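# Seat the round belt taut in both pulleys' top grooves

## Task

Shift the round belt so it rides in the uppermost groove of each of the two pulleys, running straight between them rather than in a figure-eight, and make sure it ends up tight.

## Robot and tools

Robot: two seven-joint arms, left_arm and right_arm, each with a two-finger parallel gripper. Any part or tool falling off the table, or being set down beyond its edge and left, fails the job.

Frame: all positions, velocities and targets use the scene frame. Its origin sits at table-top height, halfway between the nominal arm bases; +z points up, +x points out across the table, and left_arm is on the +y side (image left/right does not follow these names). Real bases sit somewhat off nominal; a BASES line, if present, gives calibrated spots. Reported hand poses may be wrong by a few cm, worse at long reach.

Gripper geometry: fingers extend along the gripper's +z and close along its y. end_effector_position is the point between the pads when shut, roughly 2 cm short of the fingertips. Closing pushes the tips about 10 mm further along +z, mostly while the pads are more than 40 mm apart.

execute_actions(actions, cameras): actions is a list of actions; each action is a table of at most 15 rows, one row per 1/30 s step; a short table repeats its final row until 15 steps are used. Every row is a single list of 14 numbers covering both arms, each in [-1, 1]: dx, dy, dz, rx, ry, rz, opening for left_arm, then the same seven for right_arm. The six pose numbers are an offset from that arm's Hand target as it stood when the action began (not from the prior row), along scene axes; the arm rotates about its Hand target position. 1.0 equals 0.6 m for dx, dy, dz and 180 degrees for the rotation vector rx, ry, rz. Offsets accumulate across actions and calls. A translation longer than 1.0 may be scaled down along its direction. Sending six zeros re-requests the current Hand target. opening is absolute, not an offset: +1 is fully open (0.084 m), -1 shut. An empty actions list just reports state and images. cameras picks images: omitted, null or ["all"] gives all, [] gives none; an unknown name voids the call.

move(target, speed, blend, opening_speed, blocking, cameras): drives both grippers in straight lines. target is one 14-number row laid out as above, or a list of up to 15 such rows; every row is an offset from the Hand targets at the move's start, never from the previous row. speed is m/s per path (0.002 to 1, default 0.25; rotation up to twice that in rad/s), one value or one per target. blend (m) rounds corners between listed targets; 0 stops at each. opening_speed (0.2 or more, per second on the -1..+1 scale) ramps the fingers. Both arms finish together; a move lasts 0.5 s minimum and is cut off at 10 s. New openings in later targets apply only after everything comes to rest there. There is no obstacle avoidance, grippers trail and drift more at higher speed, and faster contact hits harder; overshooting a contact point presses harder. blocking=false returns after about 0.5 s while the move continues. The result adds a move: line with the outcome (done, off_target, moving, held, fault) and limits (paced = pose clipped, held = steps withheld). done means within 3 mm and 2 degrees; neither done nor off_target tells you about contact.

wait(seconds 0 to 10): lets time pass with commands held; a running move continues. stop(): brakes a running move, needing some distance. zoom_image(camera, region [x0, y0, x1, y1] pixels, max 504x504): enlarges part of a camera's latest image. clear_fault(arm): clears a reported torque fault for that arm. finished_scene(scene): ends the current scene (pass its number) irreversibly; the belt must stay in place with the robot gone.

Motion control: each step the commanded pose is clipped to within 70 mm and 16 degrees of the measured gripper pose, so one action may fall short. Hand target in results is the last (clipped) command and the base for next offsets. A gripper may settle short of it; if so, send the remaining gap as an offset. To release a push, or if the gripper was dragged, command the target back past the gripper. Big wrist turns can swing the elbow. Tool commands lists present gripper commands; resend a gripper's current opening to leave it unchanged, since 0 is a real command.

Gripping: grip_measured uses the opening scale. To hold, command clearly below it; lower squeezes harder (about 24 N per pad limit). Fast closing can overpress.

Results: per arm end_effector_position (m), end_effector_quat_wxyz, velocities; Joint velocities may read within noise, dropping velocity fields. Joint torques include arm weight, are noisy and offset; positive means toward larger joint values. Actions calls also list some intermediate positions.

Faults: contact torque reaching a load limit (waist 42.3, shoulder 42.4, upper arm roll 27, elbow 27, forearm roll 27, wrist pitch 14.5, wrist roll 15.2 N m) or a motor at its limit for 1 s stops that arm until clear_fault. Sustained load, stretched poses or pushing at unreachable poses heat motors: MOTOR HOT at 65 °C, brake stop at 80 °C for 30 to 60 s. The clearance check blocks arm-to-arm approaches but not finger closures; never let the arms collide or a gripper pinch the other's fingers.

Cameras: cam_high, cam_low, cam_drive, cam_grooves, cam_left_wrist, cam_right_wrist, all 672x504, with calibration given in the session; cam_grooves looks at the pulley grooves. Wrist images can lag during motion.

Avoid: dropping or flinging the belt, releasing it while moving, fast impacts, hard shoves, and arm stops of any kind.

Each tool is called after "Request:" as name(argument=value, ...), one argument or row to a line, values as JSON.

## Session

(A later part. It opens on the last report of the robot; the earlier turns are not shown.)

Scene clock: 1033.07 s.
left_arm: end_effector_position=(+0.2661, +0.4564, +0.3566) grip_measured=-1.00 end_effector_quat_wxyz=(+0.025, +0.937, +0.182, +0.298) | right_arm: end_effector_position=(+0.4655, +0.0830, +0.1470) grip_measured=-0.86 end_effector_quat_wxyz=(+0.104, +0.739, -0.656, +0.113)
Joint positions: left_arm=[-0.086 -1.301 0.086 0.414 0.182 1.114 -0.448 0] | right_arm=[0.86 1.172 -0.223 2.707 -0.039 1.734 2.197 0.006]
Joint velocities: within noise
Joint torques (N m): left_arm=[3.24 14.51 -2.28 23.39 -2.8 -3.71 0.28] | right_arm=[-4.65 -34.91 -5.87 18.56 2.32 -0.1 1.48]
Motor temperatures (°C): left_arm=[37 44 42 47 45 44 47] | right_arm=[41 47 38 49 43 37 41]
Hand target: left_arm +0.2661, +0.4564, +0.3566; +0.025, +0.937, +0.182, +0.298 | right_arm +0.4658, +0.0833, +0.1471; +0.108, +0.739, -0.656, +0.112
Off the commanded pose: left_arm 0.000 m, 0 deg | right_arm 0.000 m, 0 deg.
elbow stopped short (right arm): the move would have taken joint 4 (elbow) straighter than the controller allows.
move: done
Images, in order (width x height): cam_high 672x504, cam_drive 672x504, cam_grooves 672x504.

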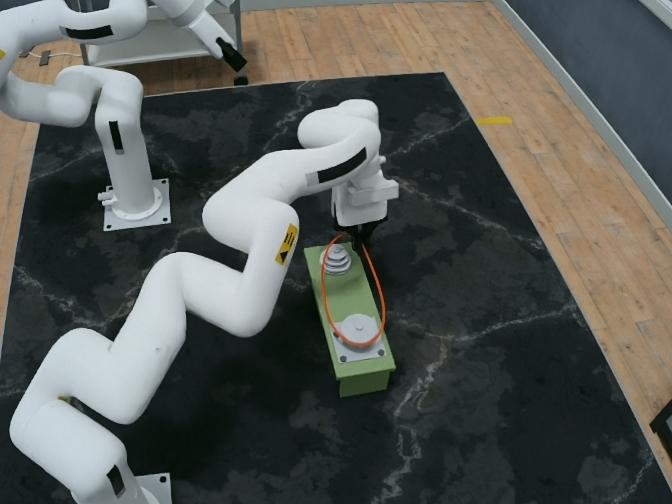

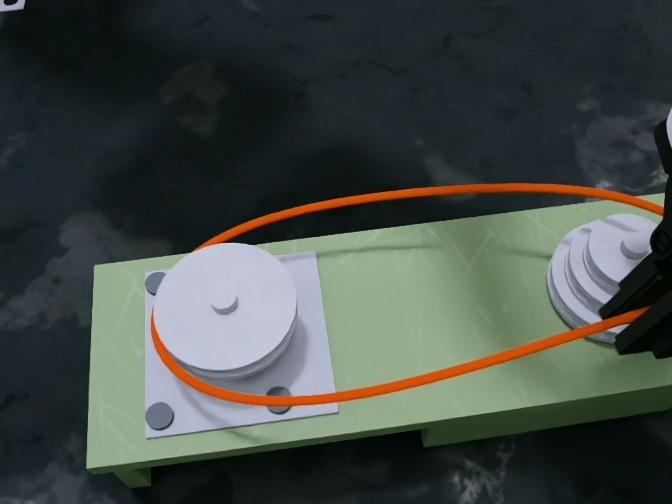

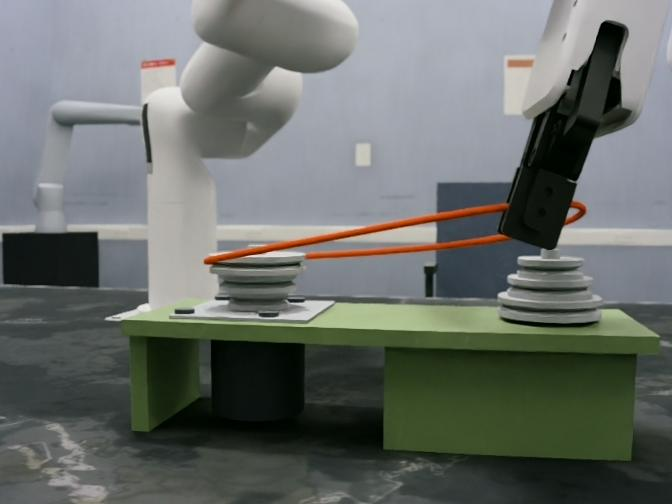

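Request:
move(
  target=[
    [0,0,0,0,0,0,-1,0,0,0,0,0,0,-1],
    [0,0,0,0,0,0,-1,-0.015,0.005,0,0,0,0,-1],
    [0,0,0,0,0,0,-1,-0.015,0.005,-0.015,0,0,0,-1],
  ],
  speed=0.04,
  cameras=["cam_grooves","cam_drive","cam_high"],
)

Request:
zoom_image(
  camera="cam_drive",
  region=[472, 150, 672, 350],
)

Request:
zoom_image(
  camera="cam_grooves",
  region=[380, 150, 660, 350],
)

Request:
zoom_image(
  camera="cam_high",
  region=[290, 210, 410, 380],
)

Scene clock: 1044.77 s.
left_arm: end_effector_position=(+0.2661, +0.4564, +0.3566) grip_measured=-1.00 end_effector_quat_wxyz=(+0.025, +0.937, +0.182, +0.298) | right_arm: end_effector_position=(+0.4568, +0.0864, +0.1381) grip_measured=-0.92 end_effector_quat_wxyz=(+0.109, +0.739, -0.656, +0.112)
Joint positions: left_arm=[-0.086 -1.301 0.086 0.414 0.182 1.114 -0.448 0] | right_arm=[0.889 1.107 -0.224 2.562 -0.041 1.668 2.215 0.004]
Joint velocities: within noise
Joint torques (N m): left_arm=[3.27 14.68 -2.27 23.46 -2.75 -3.87 0.1] | right_arm=[6.43 -50.14 -6.15 12.15 -2.67 -3.06 1.55]
Motor temperatures (°C): left_arm=[37 44 42 47 45 44 47] | right_arm=[41 48 38 49 43 37 41]
Hand target: left_arm +0.2661, +0.4564, +0.3566; +0.025, +0.937, +0.182, +0.298 | right_arm +0.4568, +0.0863, +0.1381; +0.108, +0.739, -0.656, +0.112
Off the commanded pose: left_arm 0.000 m, 0 deg | right_arm 0.000 m, 0 deg.
elbow stopped short (right arm): the move would have taken joint 4 (elbow) straighter than the controller allows.
move: done
Images, in order (width x height): cam_high 672x504, cam_drive 672x504, cam_grooves 672x504.

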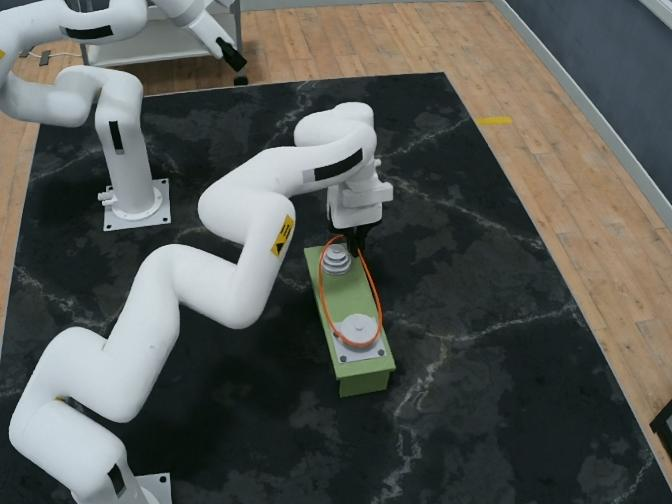

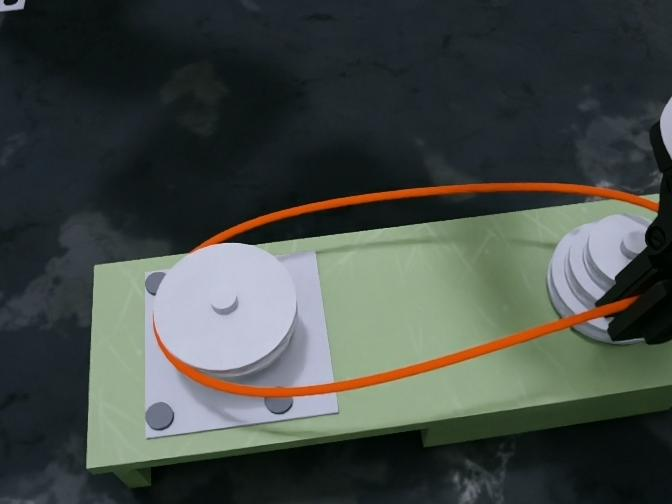

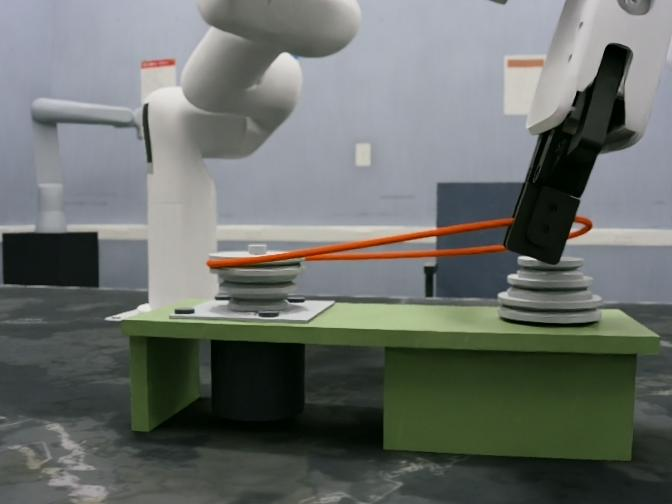

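Scaled by 2.520 from the camera's 672x504 image, which has a finer 960x720 frame.

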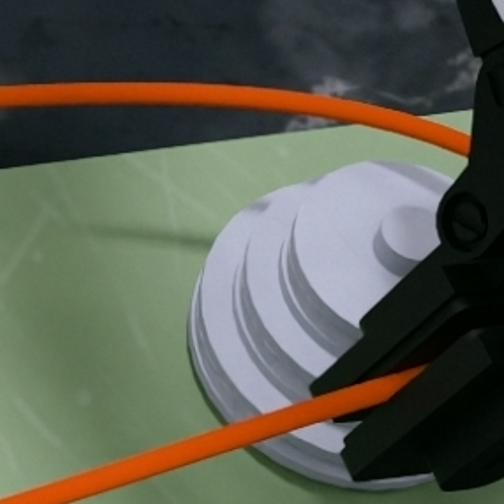

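Scaled by 1.800 from the camera's 672x504 image, which has a finer 960x720 frame.

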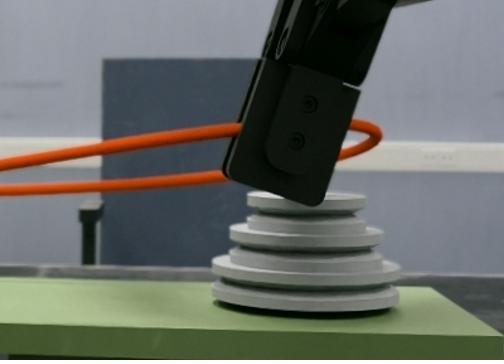

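Scaled by 2.965 from the camera's 672x504 image, which has a finer 960x720 frame.

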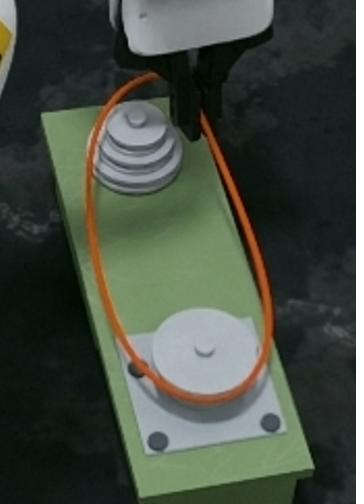

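Request:
move(
  target=[0,0,0,0,0,0,-1,-0.001,0.004,-0.014,0,0,0,-1],
  speed=0.03,
  cameras=["cam_grooves","cam_drive","cam_high"],
)

Request:
zoom_image(
  camera="cam_drive",
  region=[472, 150, 672, 350],
)

Request:
zoom_image(
  camera="cam_grooves",
  region=[380, 150, 660, 350],
)

Request:
zoom_image(
  camera="cam_high",
  region=[290, 210, 410, 380],
)

Scene clock: 1059.97 s.
left_arm: end_effector_position=(+0.2661, +0.4564, +0.3566) grip_measured=-1.00 end_effector_quat_wxyz=(+0.025, +0.937, +0.182, +0.298) | right_arm: end_effector_position=(+0.4562, +0.0887, +0.1297) grip_measured=-0.92 end_effector_quat_wxyz=(+0.108, +0.739, -0.656, +0.112)
Joint positions: left_arm=[-0.086 -1.301 0.086 0.414 0.182 1.114 -0.448 0] | right_arm=[0.895 1.104 -0.223 2.531 -0.041 1.64 2.222 0.004]
Joint velocities: within noise
Joint torques (N m): left_arm=[2.83 14.52 -2.1 23.64 -2.74 -3.87 0.2] | right_arm=[6.36 -50.07 -0.87 12.47 1.24 -3.23 1.53]
Motor temperatures (°C): left_arm=[37 44 42 47 45 44 47] | right_arm=[41 49 38 48 43 37 41]
Hand target: left_arm +0.2661, +0.4564, +0.3566; +0.025, +0.937, +0.182, +0.298 | right_arm +0.4562, +0.0887, +0.1297; +0.108, +0.739, -0.656, +0.112
Off the commanded pose: left_arm 0.000 m, 0 deg | right_arm 0.000 m, 0 deg.
move: done
Images, in order (width x height): cam_high 672x504, cam_drive 672x504, cam_grooves 672x504.

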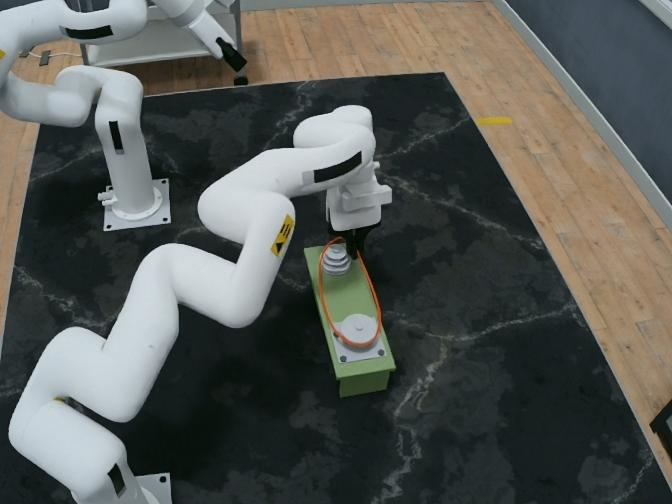

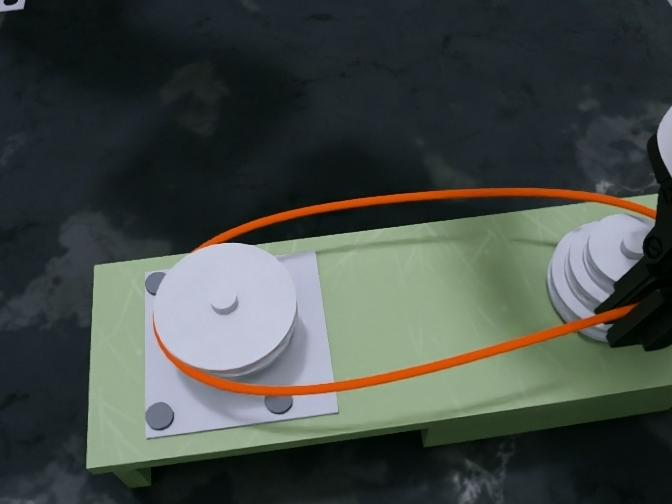

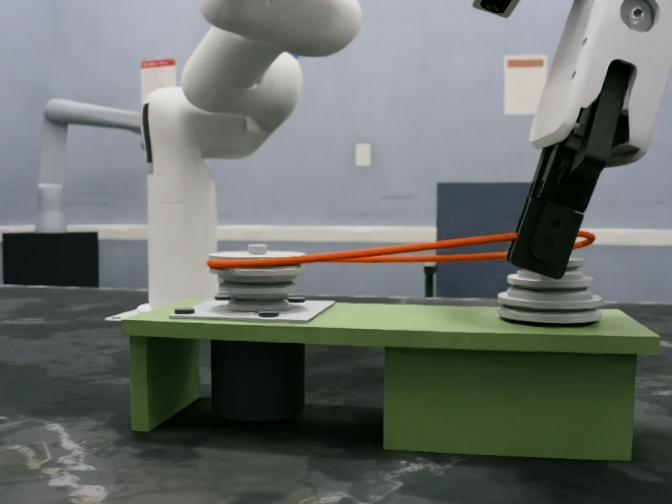

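Scaled by 2.520 from the camera's 672x504 image, which has a finer 960x720 frame.

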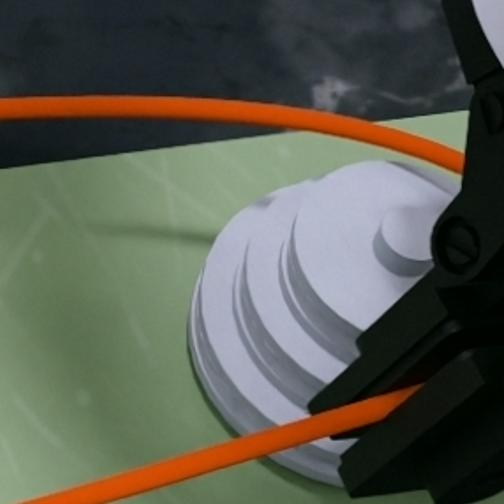

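Scaled by 1.800 from the camera's 672x504 image, which has a finer 960x720 frame.

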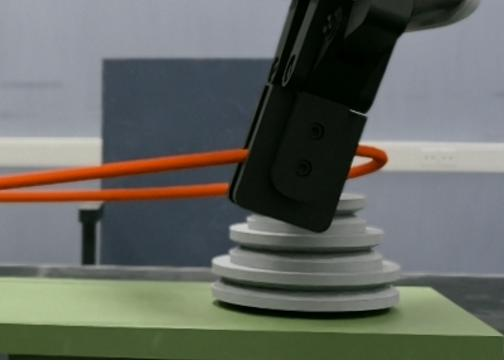

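Scaled by 2.965 from the camera's 672x504 image, which has a finer 960x720 frame.

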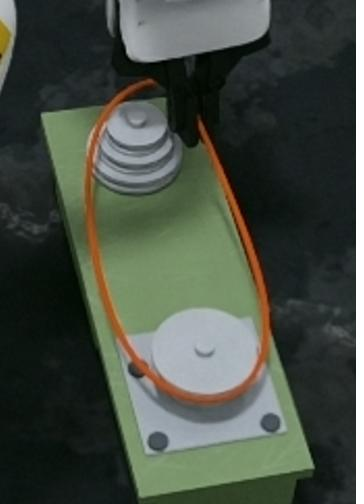

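Request:
move(
  target=[
    [0,0,0,0,0,0,-1,0.003,0.001,-0.007,0,0,0,-1],
    [0,0,0,0,0,0,-1,0.003,0.001,-0.007,0,0,0,-0.84],
    [0,0,0,0,0,0,-1,0.003,-0.004,0.012,0,0,0,-0.84],
  ],
  speed=0.03,
  cameras=["cam_grooves","cam_drive","cam_high"],
)

Request:
zoom_image(
  camera="cam_drive",
  region=[472, 150, 672, 350],
)

Request:
zoom_image(
  camera="cam_grooves",
  region=[380, 150, 660, 350],
)

Request:
zoom_image(
  camera="cam_high",
  region=[290, 210, 410, 380],
)

Scene clock: 1074.33 s.
left_arm: end_effector_position=(+0.2661, +0.4564, +0.3566) grip_measured=-1.00 end_effector_quat_wxyz=(+0.025, +0.937, +0.182, +0.298) | right_arm: end_effector_position=(+0.4580, +0.0863, +0.1369) grip_measured=-0.86 end_effector_quat_wxyz=(+0.108, +0.739, -0.656, +0.112)
Joint positions: left_arm=[-0.086 -1.301 0.086 0.414 0.182 1.114 -0.448 0] | right_arm=[0.889 1.106 -0.224 2.556 -0.041 1.66 2.215 0.006]
Joint velocities: within noise
Joint torques (N m): left_arm=[3 14.76 -2.28 23.37 -2.79 -3.8 0.14] | right_arm=[-5.27 -49.96 -6.4 12.18 -2.85 -0.05 -1.45]
Motor temperatures (°C): left_arm=[37 44 42 47 45 44 47] | right_arm=[41 49 38 47 43 37 41]
Hand target: left_arm +0.2661, +0.4564, +0.3566; +0.025, +0.937, +0.182, +0.298 | right_arm +0.4580, +0.0863, +0.1369; +0.108, +0.739, -0.656, +0.112
Off the commanded pose: left_arm 0.000 m, 0 deg | right_arm 0.000 m, 0 deg.
move: done
Images, in order (width x height): cam_high 672x504, cam_drive 672x504, cam_grooves 672x504.

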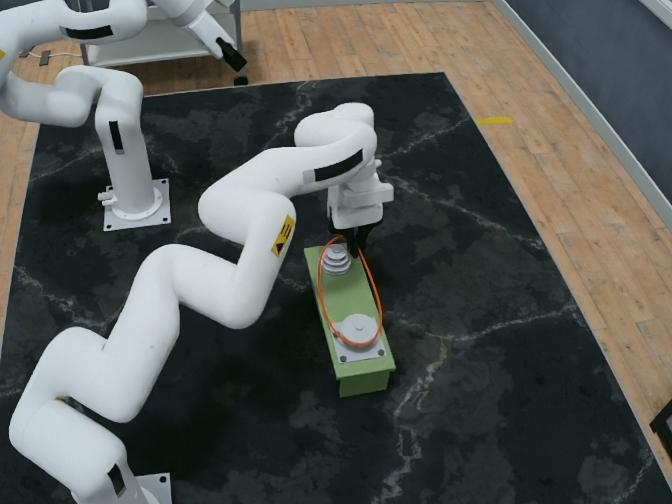

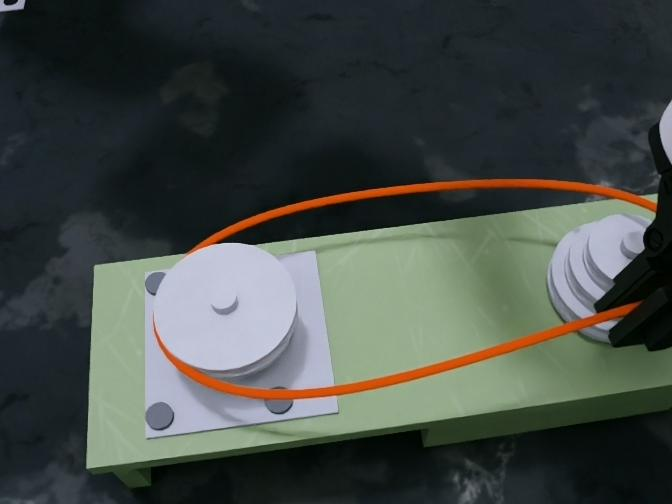

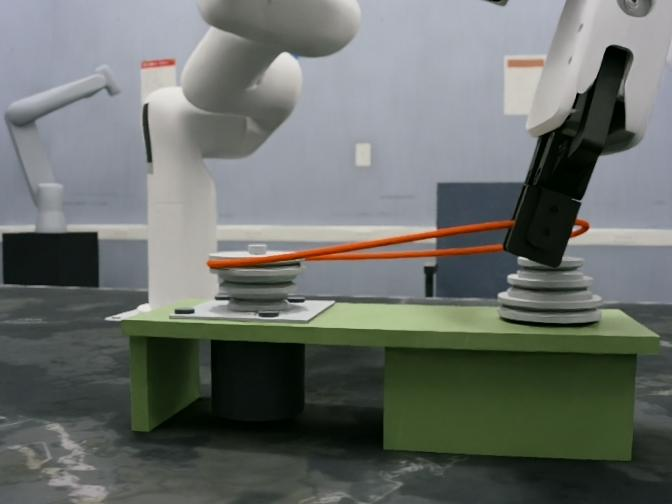

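Scaled by 2.520 from the camera's 672x504 image, which has a finer 960x720 frame.

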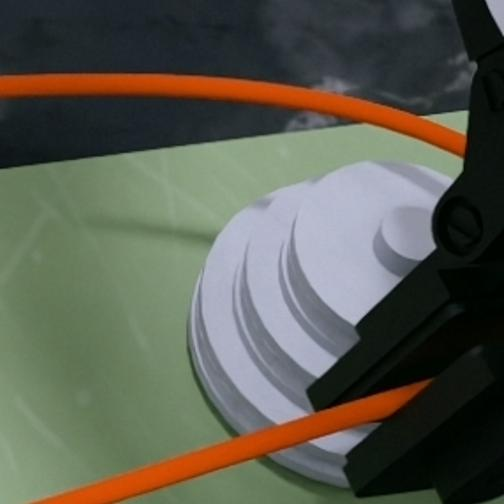

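Scaled by 1.800 from the camera's 672x504 image, which has a finer 960x720 frame.

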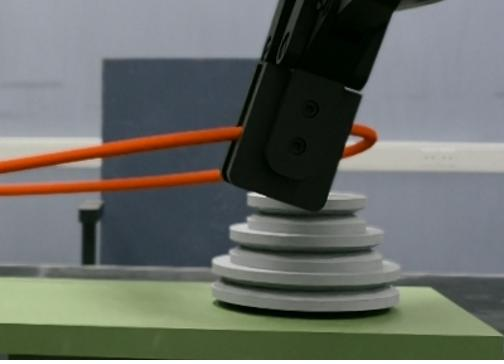

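Scaled by 2.965 from the camera's 672x504 image, which has a finer 960x720 frame.

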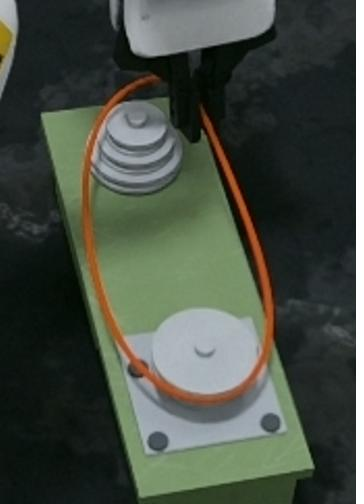

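Request:
move(
  target=[
    [0,0,0,0,0,0,-1,0,0,0,0,0,0,-1],
    [0,0,0,0,0,0,-1,0.002,0.006,-0.015,0,0,0,-1],
  ],
  speed=0.03,
  cameras=["cam_grooves","cam_drive","cam_high"],
)

Request:
zoom_image(
  camera="cam_drive",
  region=[472, 150, 672, 350],
)

Request:
zoom_image(
  camera="cam_grooves",
  region=[380, 150, 660, 350],
)

Request:
zoom_image(
  camera="cam_high",
  region=[290, 210, 410, 380],
)

Scene clock: 1083.87 s.
left_arm: end_effector_position=(+0.2661, +0.4564, +0.3566) grip_measured=-1.00 end_effector_quat_wxyz=(+0.025, +0.937, +0.182, +0.298) | right_arm: end_effector_position=(+0.4591, +0.0899, +0.1279) grip_measured=-0.92 end_effector_quat_wxyz=(+0.108, +0.739, -0.656, +0.112)
Joint positions: left_arm=[-0.086 -1.301 0.086 0.414 0.182 1.114 -0.448 0] | right_arm=[0.883 1.154 -0.222 2.618 -0.038 1.675 2.218 0.004]
Joint velocities: within noise
Joint torques (N m): left_arm=[3.36 14.44 -2.2 23.49 -2.66 -3.81 0.17] | right_arm=[-5.11 -34.78 -0.61 18.61 2.15 -0.21 1.07]
Motor temperatures (°C): left_arm=[37 44 42 47 45 44 47] | right_arm=[41 49 38 47 43 37 41]
Hand target: left_arm +0.2661, +0.4564, +0.3566; +0.025, +0.937, +0.182, +0.298 | right_arm +0.4592, +0.0899, +0.1279; +0.108, +0.739, -0.656, +0.112
Off the commanded pose: left_arm 0.000 m, 0 deg | right_arm 0.000 m, 0 deg.
move: done
Images, in order (width x height): cam_high 672x504, cam_drive 672x504, cam_grooves 672x504.

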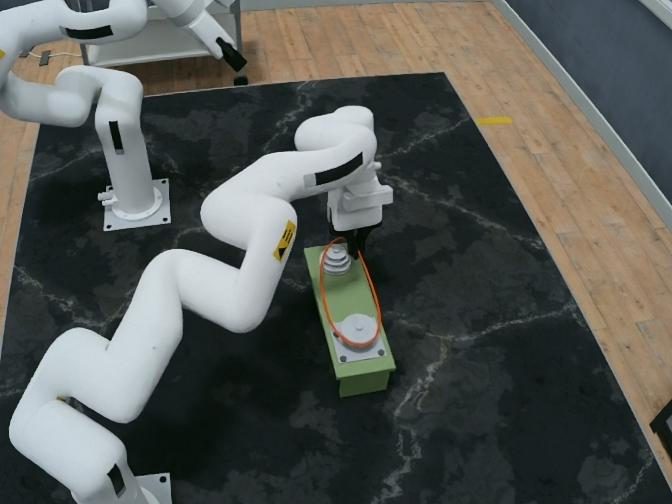

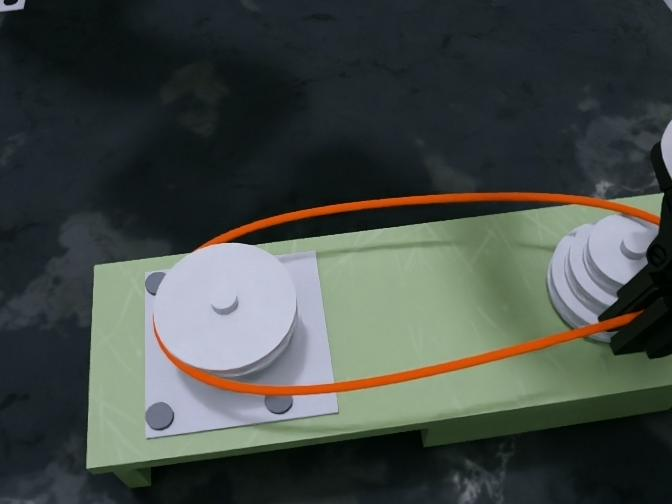

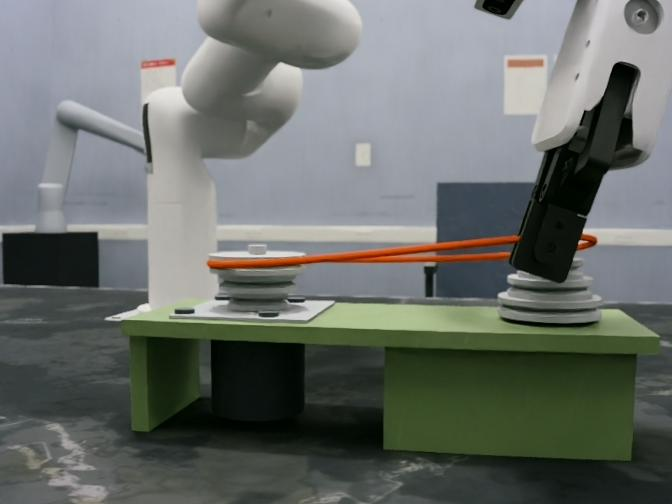

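Scaled by 2.520 from the camera's 672x504 image, which has a finer 960x720 frame.

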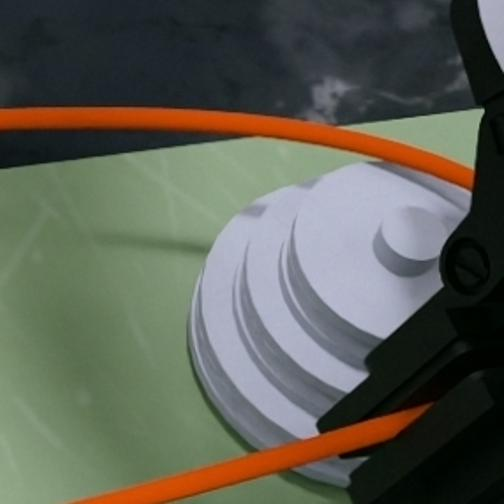

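Scaled by 1.800 from the camera's 672x504 image, which has a finer 960x720 frame.

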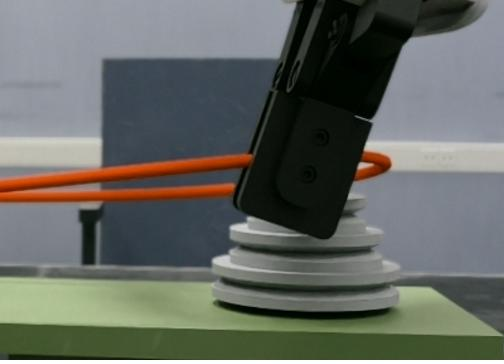

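Scaled by 2.965 from the camera's 672x504 image, which has a finer 960x720 frame.

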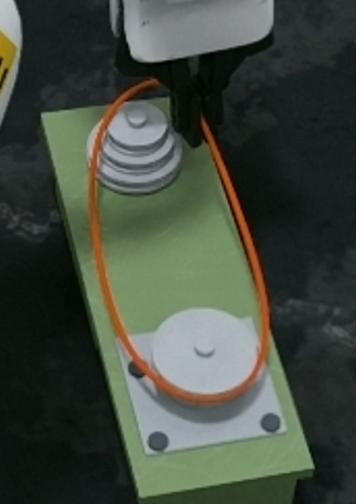

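Request:
move(
  target=[
    [0,0,0,0,0,0,-1,-0.007,-0.002,0,0,0,0,-1],
    [0,0,0,0,0,0,-1,-0.007,-0.002,-0.009,0,0,0,-1],
  ],
  speed=0.03,
  cameras=["cam_grooves","cam_drive","cam_high"],
)

Request:
zoom_image(
  camera="cam_drive",
  region=[472, 150, 672, 350],
)

Request:
zoom_image(
  camera="cam_grooves",
  region=[380, 150, 660, 350],
)

Request:
zoom_image(
  camera="cam_high",
  region=[290, 210, 410, 380],
)

Scene clock: 1089.90 s.
left_arm: end_effector_position=(+0.2661, +0.4564, +0.3566) grip_measured=-1.00 end_effector_quat_wxyz=(+0.025, +0.937, +0.182, +0.298) | right_arm: end_effector_position=(+0.4551, +0.0887, +0.1226) grip_measured=-0.92 end_effector_quat_wxyz=(+0.108, +0.739, -0.656, +0.112)
Joint positions: left_arm=[-0.086 -1.301 0.086 0.414 0.182 1.114 -0.448 0] | right_arm=[0.902 1.086 -0.224 2.478 -0.042 1.605 2.227 0.004]
Joint velocities: within noise
Joint torques (N m): left_arm=[3.33 14.29 -2.3 23.35 -2.81 -3.77 0.13] | right_arm=[15.05 -37.88 9 4.79 2.15 3.03 1.24]
Motor temperatures (°C): left_arm=[37 44 42 47 45 44 47] | right_arm=[41 49 38 47 43 37 41]
Hand target: left_arm +0.2661, +0.4564, +0.3566; +0.025, +0.937, +0.182, +0.298 | right_arm +0.4550, +0.0887, +0.1225; +0.108, +0.739, -0.656, +0.112
Off the commanded pose: left_arm 0.000 m, 0 deg | right_arm 0.000 m, 0 deg.
move: done
Images, in order (width x height): cam_high 672x504, cam_drive 672x504, cam_grooves 672x504.

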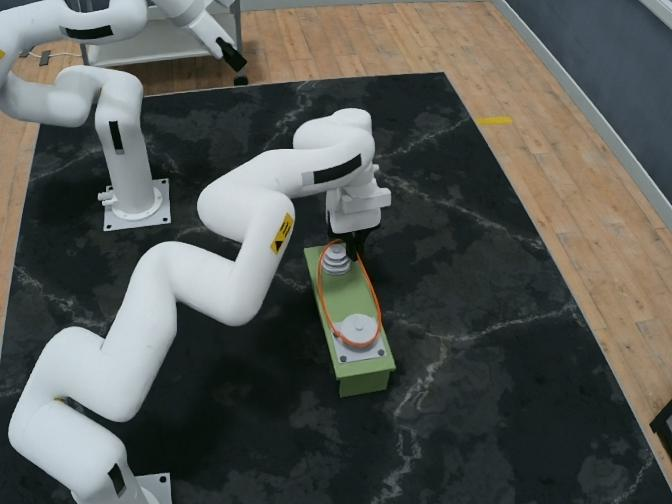

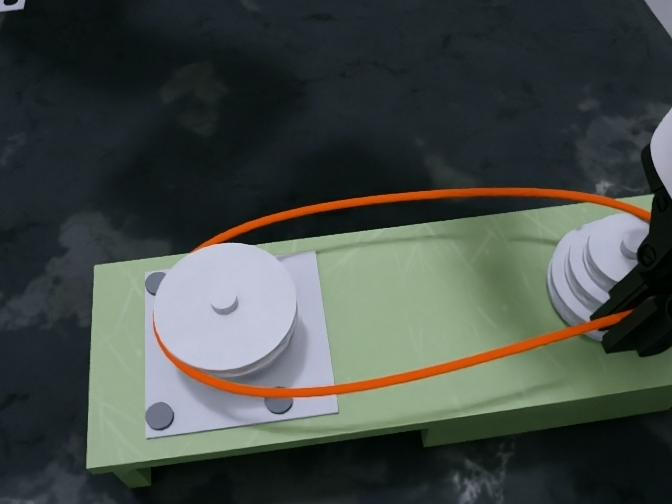

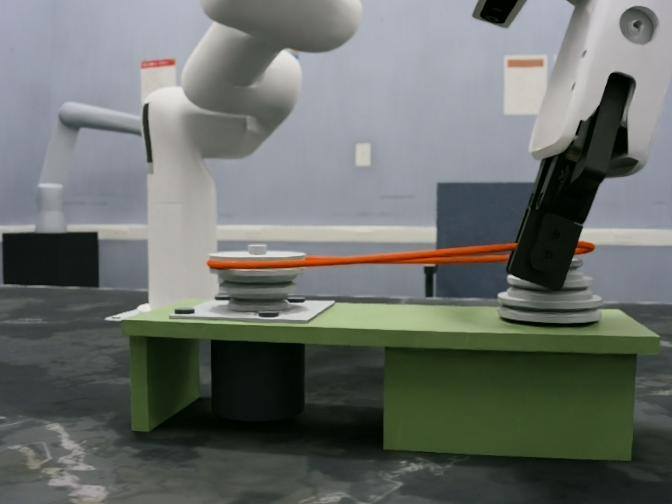

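Scaled by 2.520 from the camera's 672x504 image, which has a finer 960x720 frame.

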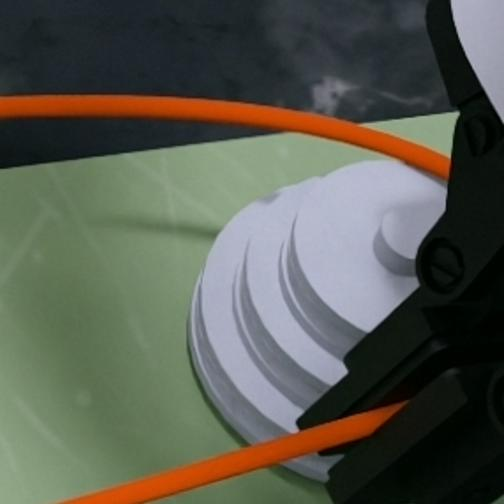

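Scaled by 1.800 from the camera's 672x504 image, which has a finer 960x720 frame.

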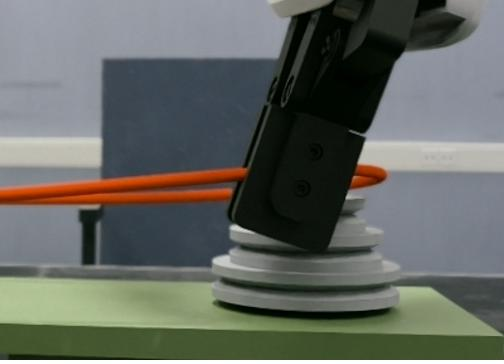

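Scaled by 2.965 from the camera's 672x504 image, which has a finer 960x720 frame.

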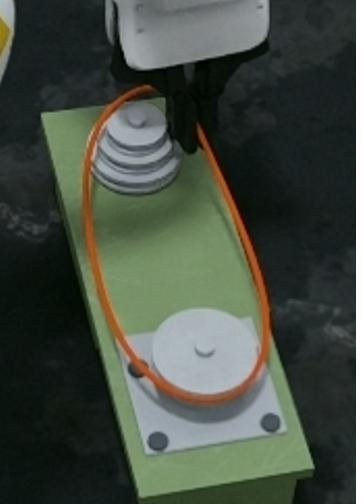

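Request:
move(
  target=[
    [0,0,0,0,0,0,-1,-0.001,0.004,0.0015,0,0,0,-1],
    [0,0,0,0,0,0,-1,-0.001,0.004,0.0015,0,0,0,-0.72],
  ],
  speed=0.03,
  cameras=["cam_grooves","cam_drive","cam_high"],
)

Request:
zoom_image(
  camera="cam_drive",
  region=[472, 150, 672, 350],
)

Request:
zoom_image(
  camera="cam_grooves",
  region=[380, 150, 660, 350],
)

Request:
zoom_image(
  camera="cam_high",
  region=[290, 210, 410, 380],
)

Scene clock: 1103.13 s.
left_arm: end_effector_position=(+0.2661, +0.4564, +0.3566) grip_measured=-1.00 end_effector_quat_wxyz=(+0.025, +0.937, +0.182, +0.298) | right_arm: end_effector_position=(+0.4547, +0.0911, +0.1235) grip_measured=-0.88 end_effector_quat_wxyz=(+0.107, +0.739, -0.656, +0.112)
Joint positions: left_arm=[-0.086 -1.301 0.086 0.414 0.182 1.114 -0.448 0] | right_arm=[0.9 1.104 -0.222 2.514 -0.04 1.623 2.229 0.005]
Joint velocities: within noise
Joint torques (N m): left_arm=[3.1 14.51 -2.31 23.46 -2.58 -3.72 0.22] | right_arm=[20.81 -35.21 20.77 15.67 8.25 9.62 0.93]
Motor temperatures (°C): left_arm=[37 44 42 48 45 44 47] | right_arm=[42 48 39 46 43 37 41]
Hand target: left_arm +0.2661, +0.4564, +0.3566; +0.025, +0.937, +0.182, +0.298 | right_arm +0.4544, +0.0911, +0.1234; +0.108, +0.739, -0.656, +0.112
Off the commanded pose: left_arm 0.000 m, 0 deg | right_arm 0.000 m, 0 deg.
move: done
Images, in order (width x height): cam_high 672x504, cam_drive 672x504, cam_grooves 672x504.

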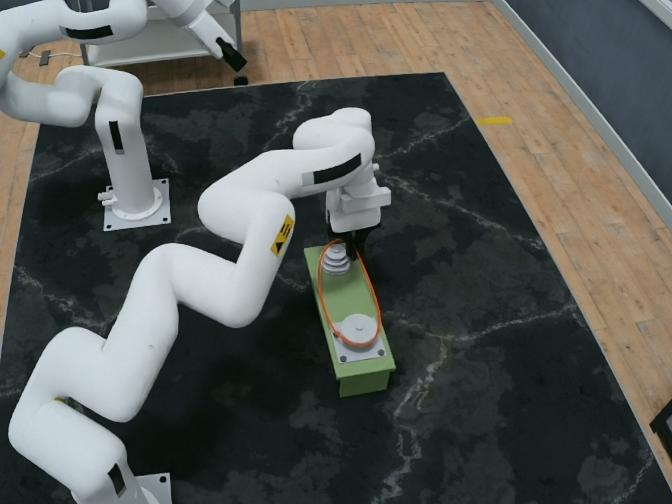

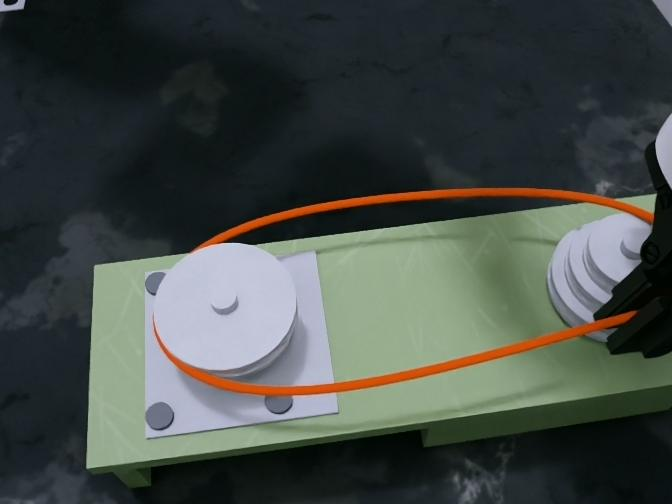

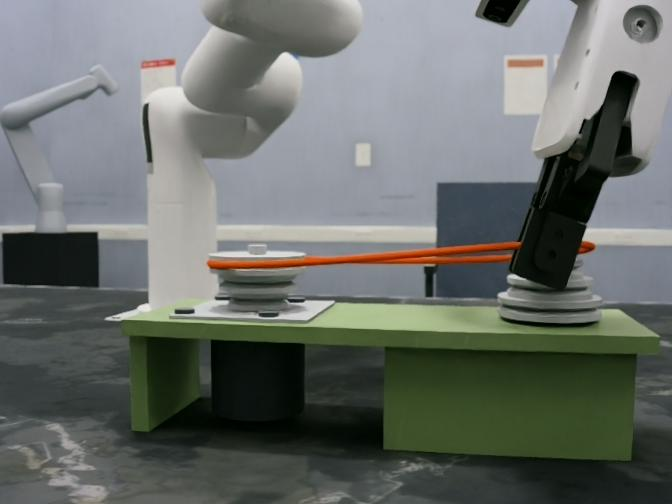

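Scaled by 2.520 from the camera's 672x504 image, which has a finer 960x720 frame.

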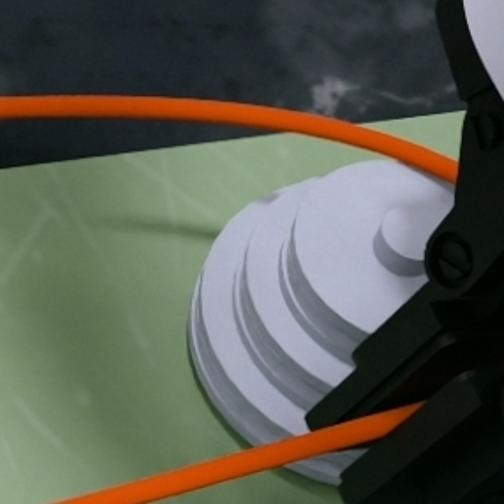

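Scaled by 1.800 from the camera's 672x504 image, which has a finer 960x720 frame.

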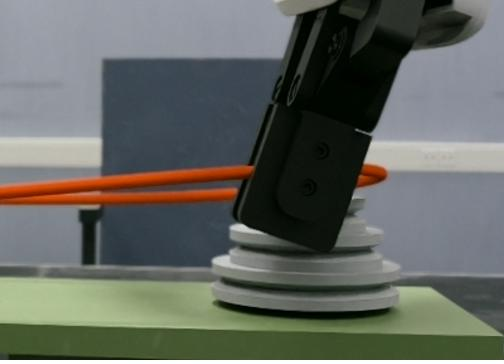

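Scaled by 2.965 from the camera's 672x504 image, which has a finer 960x720 frame.

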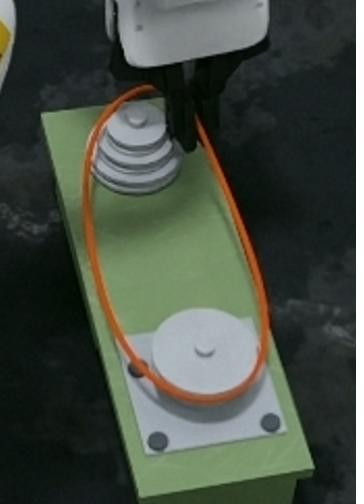

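Request:
move(
  target=[
    [0,0,0,0,0,0,-1,0.005,0.002,0.0,0,0,0,-0.85],
    [0,0,0,0,0,0,-1,0.006,0.0,0.018,0,0,0,-0.72],
  ],
  speed=0.03,
  cameras=["cam_grooves","cam_drive","cam_high"],
)

Request:
zoom_image(
  camera="cam_drive",
  region=[472, 150, 672, 350],
)

Request:
zoom_image(
  camera="cam_grooves",
  region=[380, 150, 660, 350],
)

Request:
zoom_image(
  camera="cam_high",
  region=[290, 210, 410, 380],
)

Scene clock: 1110.00 s.
left_arm: end_effector_position=(+0.2661, +0.4564, +0.3566) grip_measured=-1.00 end_effector_quat_wxyz=(+0.025, +0.937, +0.182, +0.298) | right_arm: end_effector_position=(+0.4579, +0.0911, +0.1342) grip_measured=-0.74 end_effector_quat_wxyz=(+0.108, +0.739, -0.656, +0.112)
Joint positions: left_arm=[-0.086 -1.301 0.086 0.414 0.182 1.114 -0.448 0] | right_arm=[0.875 1.189 -0.221 2.703 -0.036 1.724 2.217 0.011]
Joint velocities: within noise
Joint torques (N m): left_arm=[2.91 14.54 -2.16 23.35 -2.66 -3.77 0.21] | right_arm=[-5.06 -34.98 -0.26 18.58 2.12 -0.02 -1.48]
Motor temperatures (°C): left_arm=[37 44 42 48 45 44 47] | right_arm=[42 48 39 47 43 38 41]
Hand target: left_arm +0.2661, +0.4564, +0.3566; +0.025, +0.937, +0.182, +0.298 | right_arm +0.4580, +0.0911, +0.1342; +0.108, +0.739, -0.656, +0.112
Off the commanded pose: left_arm 0.000 m, 0 deg | right_arm 0.000 m, 0 deg.
move: done
Images, in order (width x height): cam_high 672x504, cam_drive 672x504, cam_grooves 672x504.

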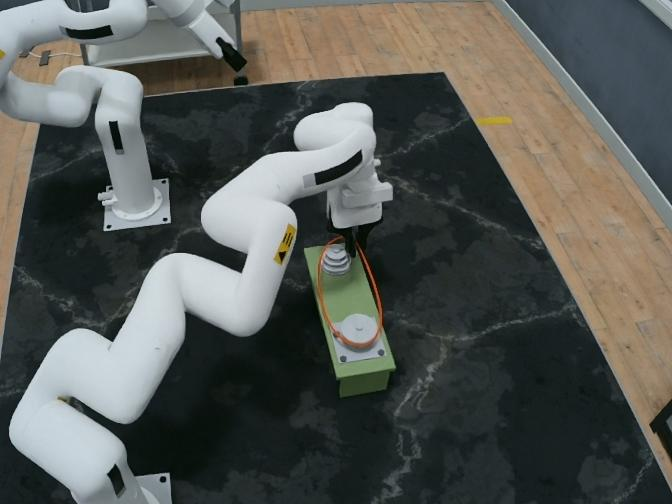

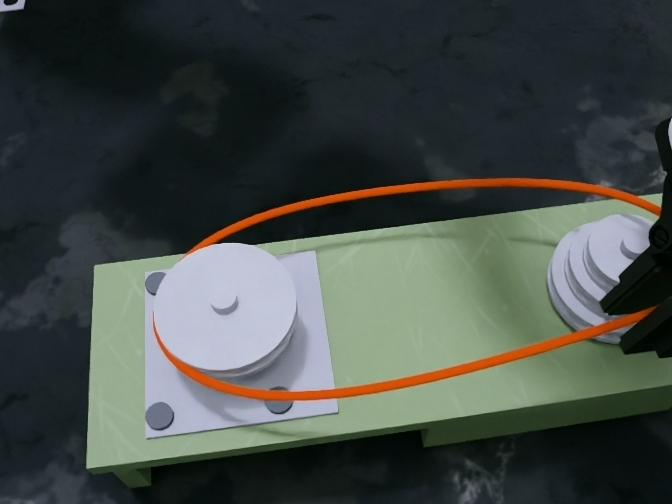

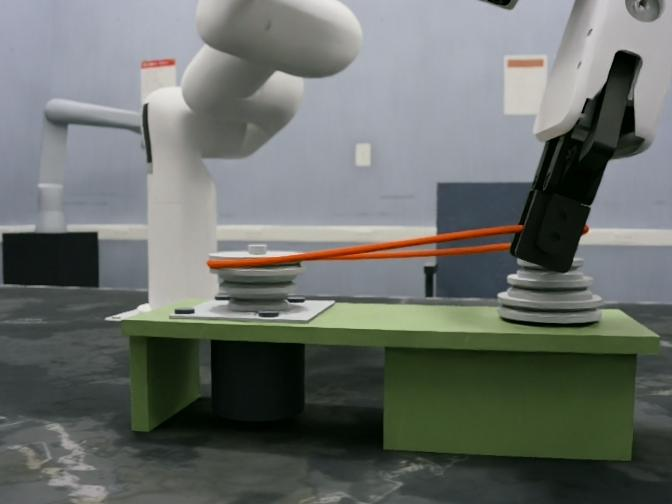

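Scaled by 2.520 from the camera's 672x504 image, which has a finer 960x720 frame.

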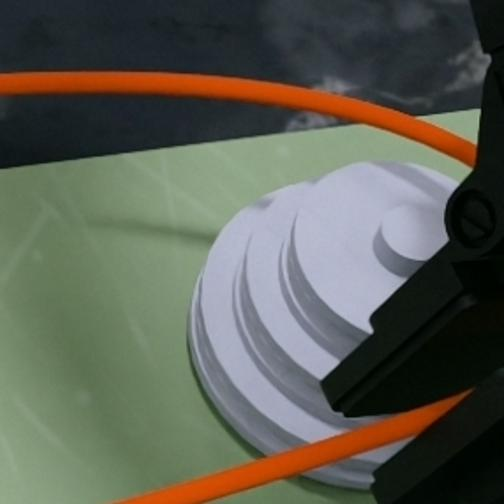

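Scaled by 1.800 from the camera's 672x504 image, which has a finer 960x720 frame.

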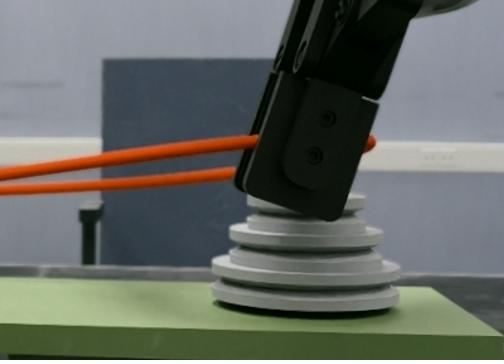

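Scaled by 2.965 from the camera's 672x504 image, which has a finer 960x720 frame.

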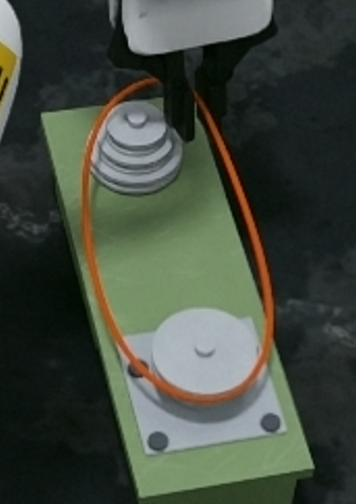

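Request:
move(
  target=[0,0,0,0,0,0,-1,0,0,0,0,0,0,-0.6],
  cameras=["cam_grooves","cam_drive"],
)

Request:
zoom_image(
  camera="cam_grooves",
  region=[380, 150, 660, 350],
)

Request:
zoom_image(
  camera="cam_drive",
  region=[472, 150, 672, 350],
)

Scene clock: 1114.87 s.
left_arm: end_effector_position=(+0.2661, +0.4564, +0.3566) grip_measured=-1.00 end_effector_quat_wxyz=(+0.025, +0.937, +0.182, +0.298) | right_arm: end_effector_position=(+0.4579, +0.0911, +0.1342) grip_measured=-0.62 end_effector_quat_wxyz=(+0.108, +0.739, -0.656, +0.112)
Joint positions: left_arm=[-0.086 -1.301 0.086 0.414 0.182 1.114 -0.448 0] | right_arm=[0.875 1.191 -0.221 2.707 -0.036 1.725 2.217 0.017]
Joint velocities: within noise
Joint torques (N m): left_arm=[3.29 14.53 -2.19 23.3 -2.63 -3.67 0.23] | right_arm=[-5.04 -35.31 -3.68 18.38 2.09 -0.08 -1.41]
Motor temperatures (°C): left_arm=[37 44 42 48 45 44 47] | right_arm=[42 48 39 47 43 38 41]
Hand target: left_arm +0.2661, +0.4564, +0.3566; +0.025, +0.937, +0.182, +0.298 | right_arm +0.4580, +0.0911, +0.1342; +0.108, +0.739, -0.656, +0.112
Off the commanded pose: left_arm 0.000 m, 0 deg | right_arm 0.000 m, 0 deg.
elbow stopped short (right arm): the move would have taken joint 4 (elbow) straighter than the controller allows.
move: done
Images, in order (width x height): cam_drive 672x504, cam_grooves 672x504.

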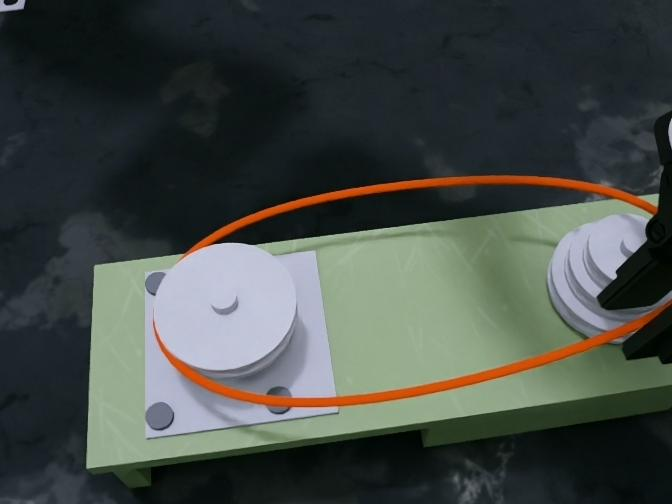

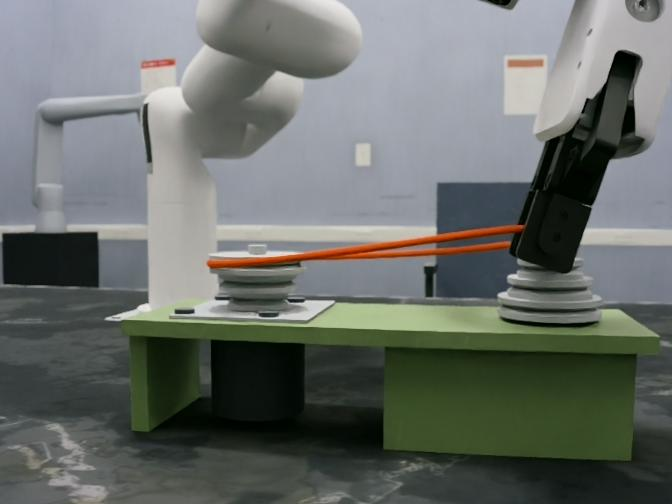

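Scaled by 1.800 from the camera's 672x504 image, which has a finer 960x720 frame.

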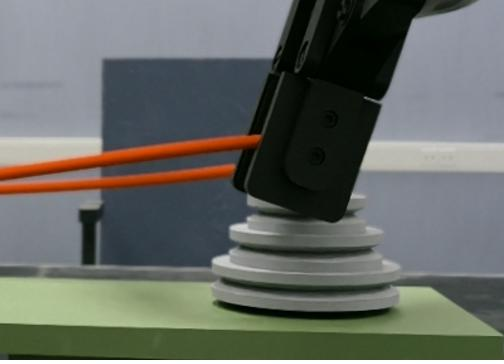

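Scaled by 2.520 from the camera's 672x504 image, which has a finer 960x720 frame.

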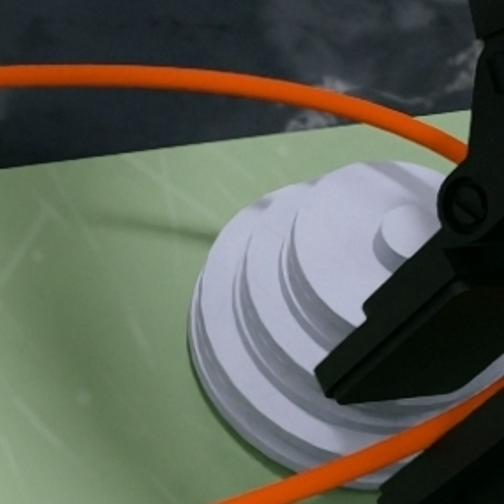

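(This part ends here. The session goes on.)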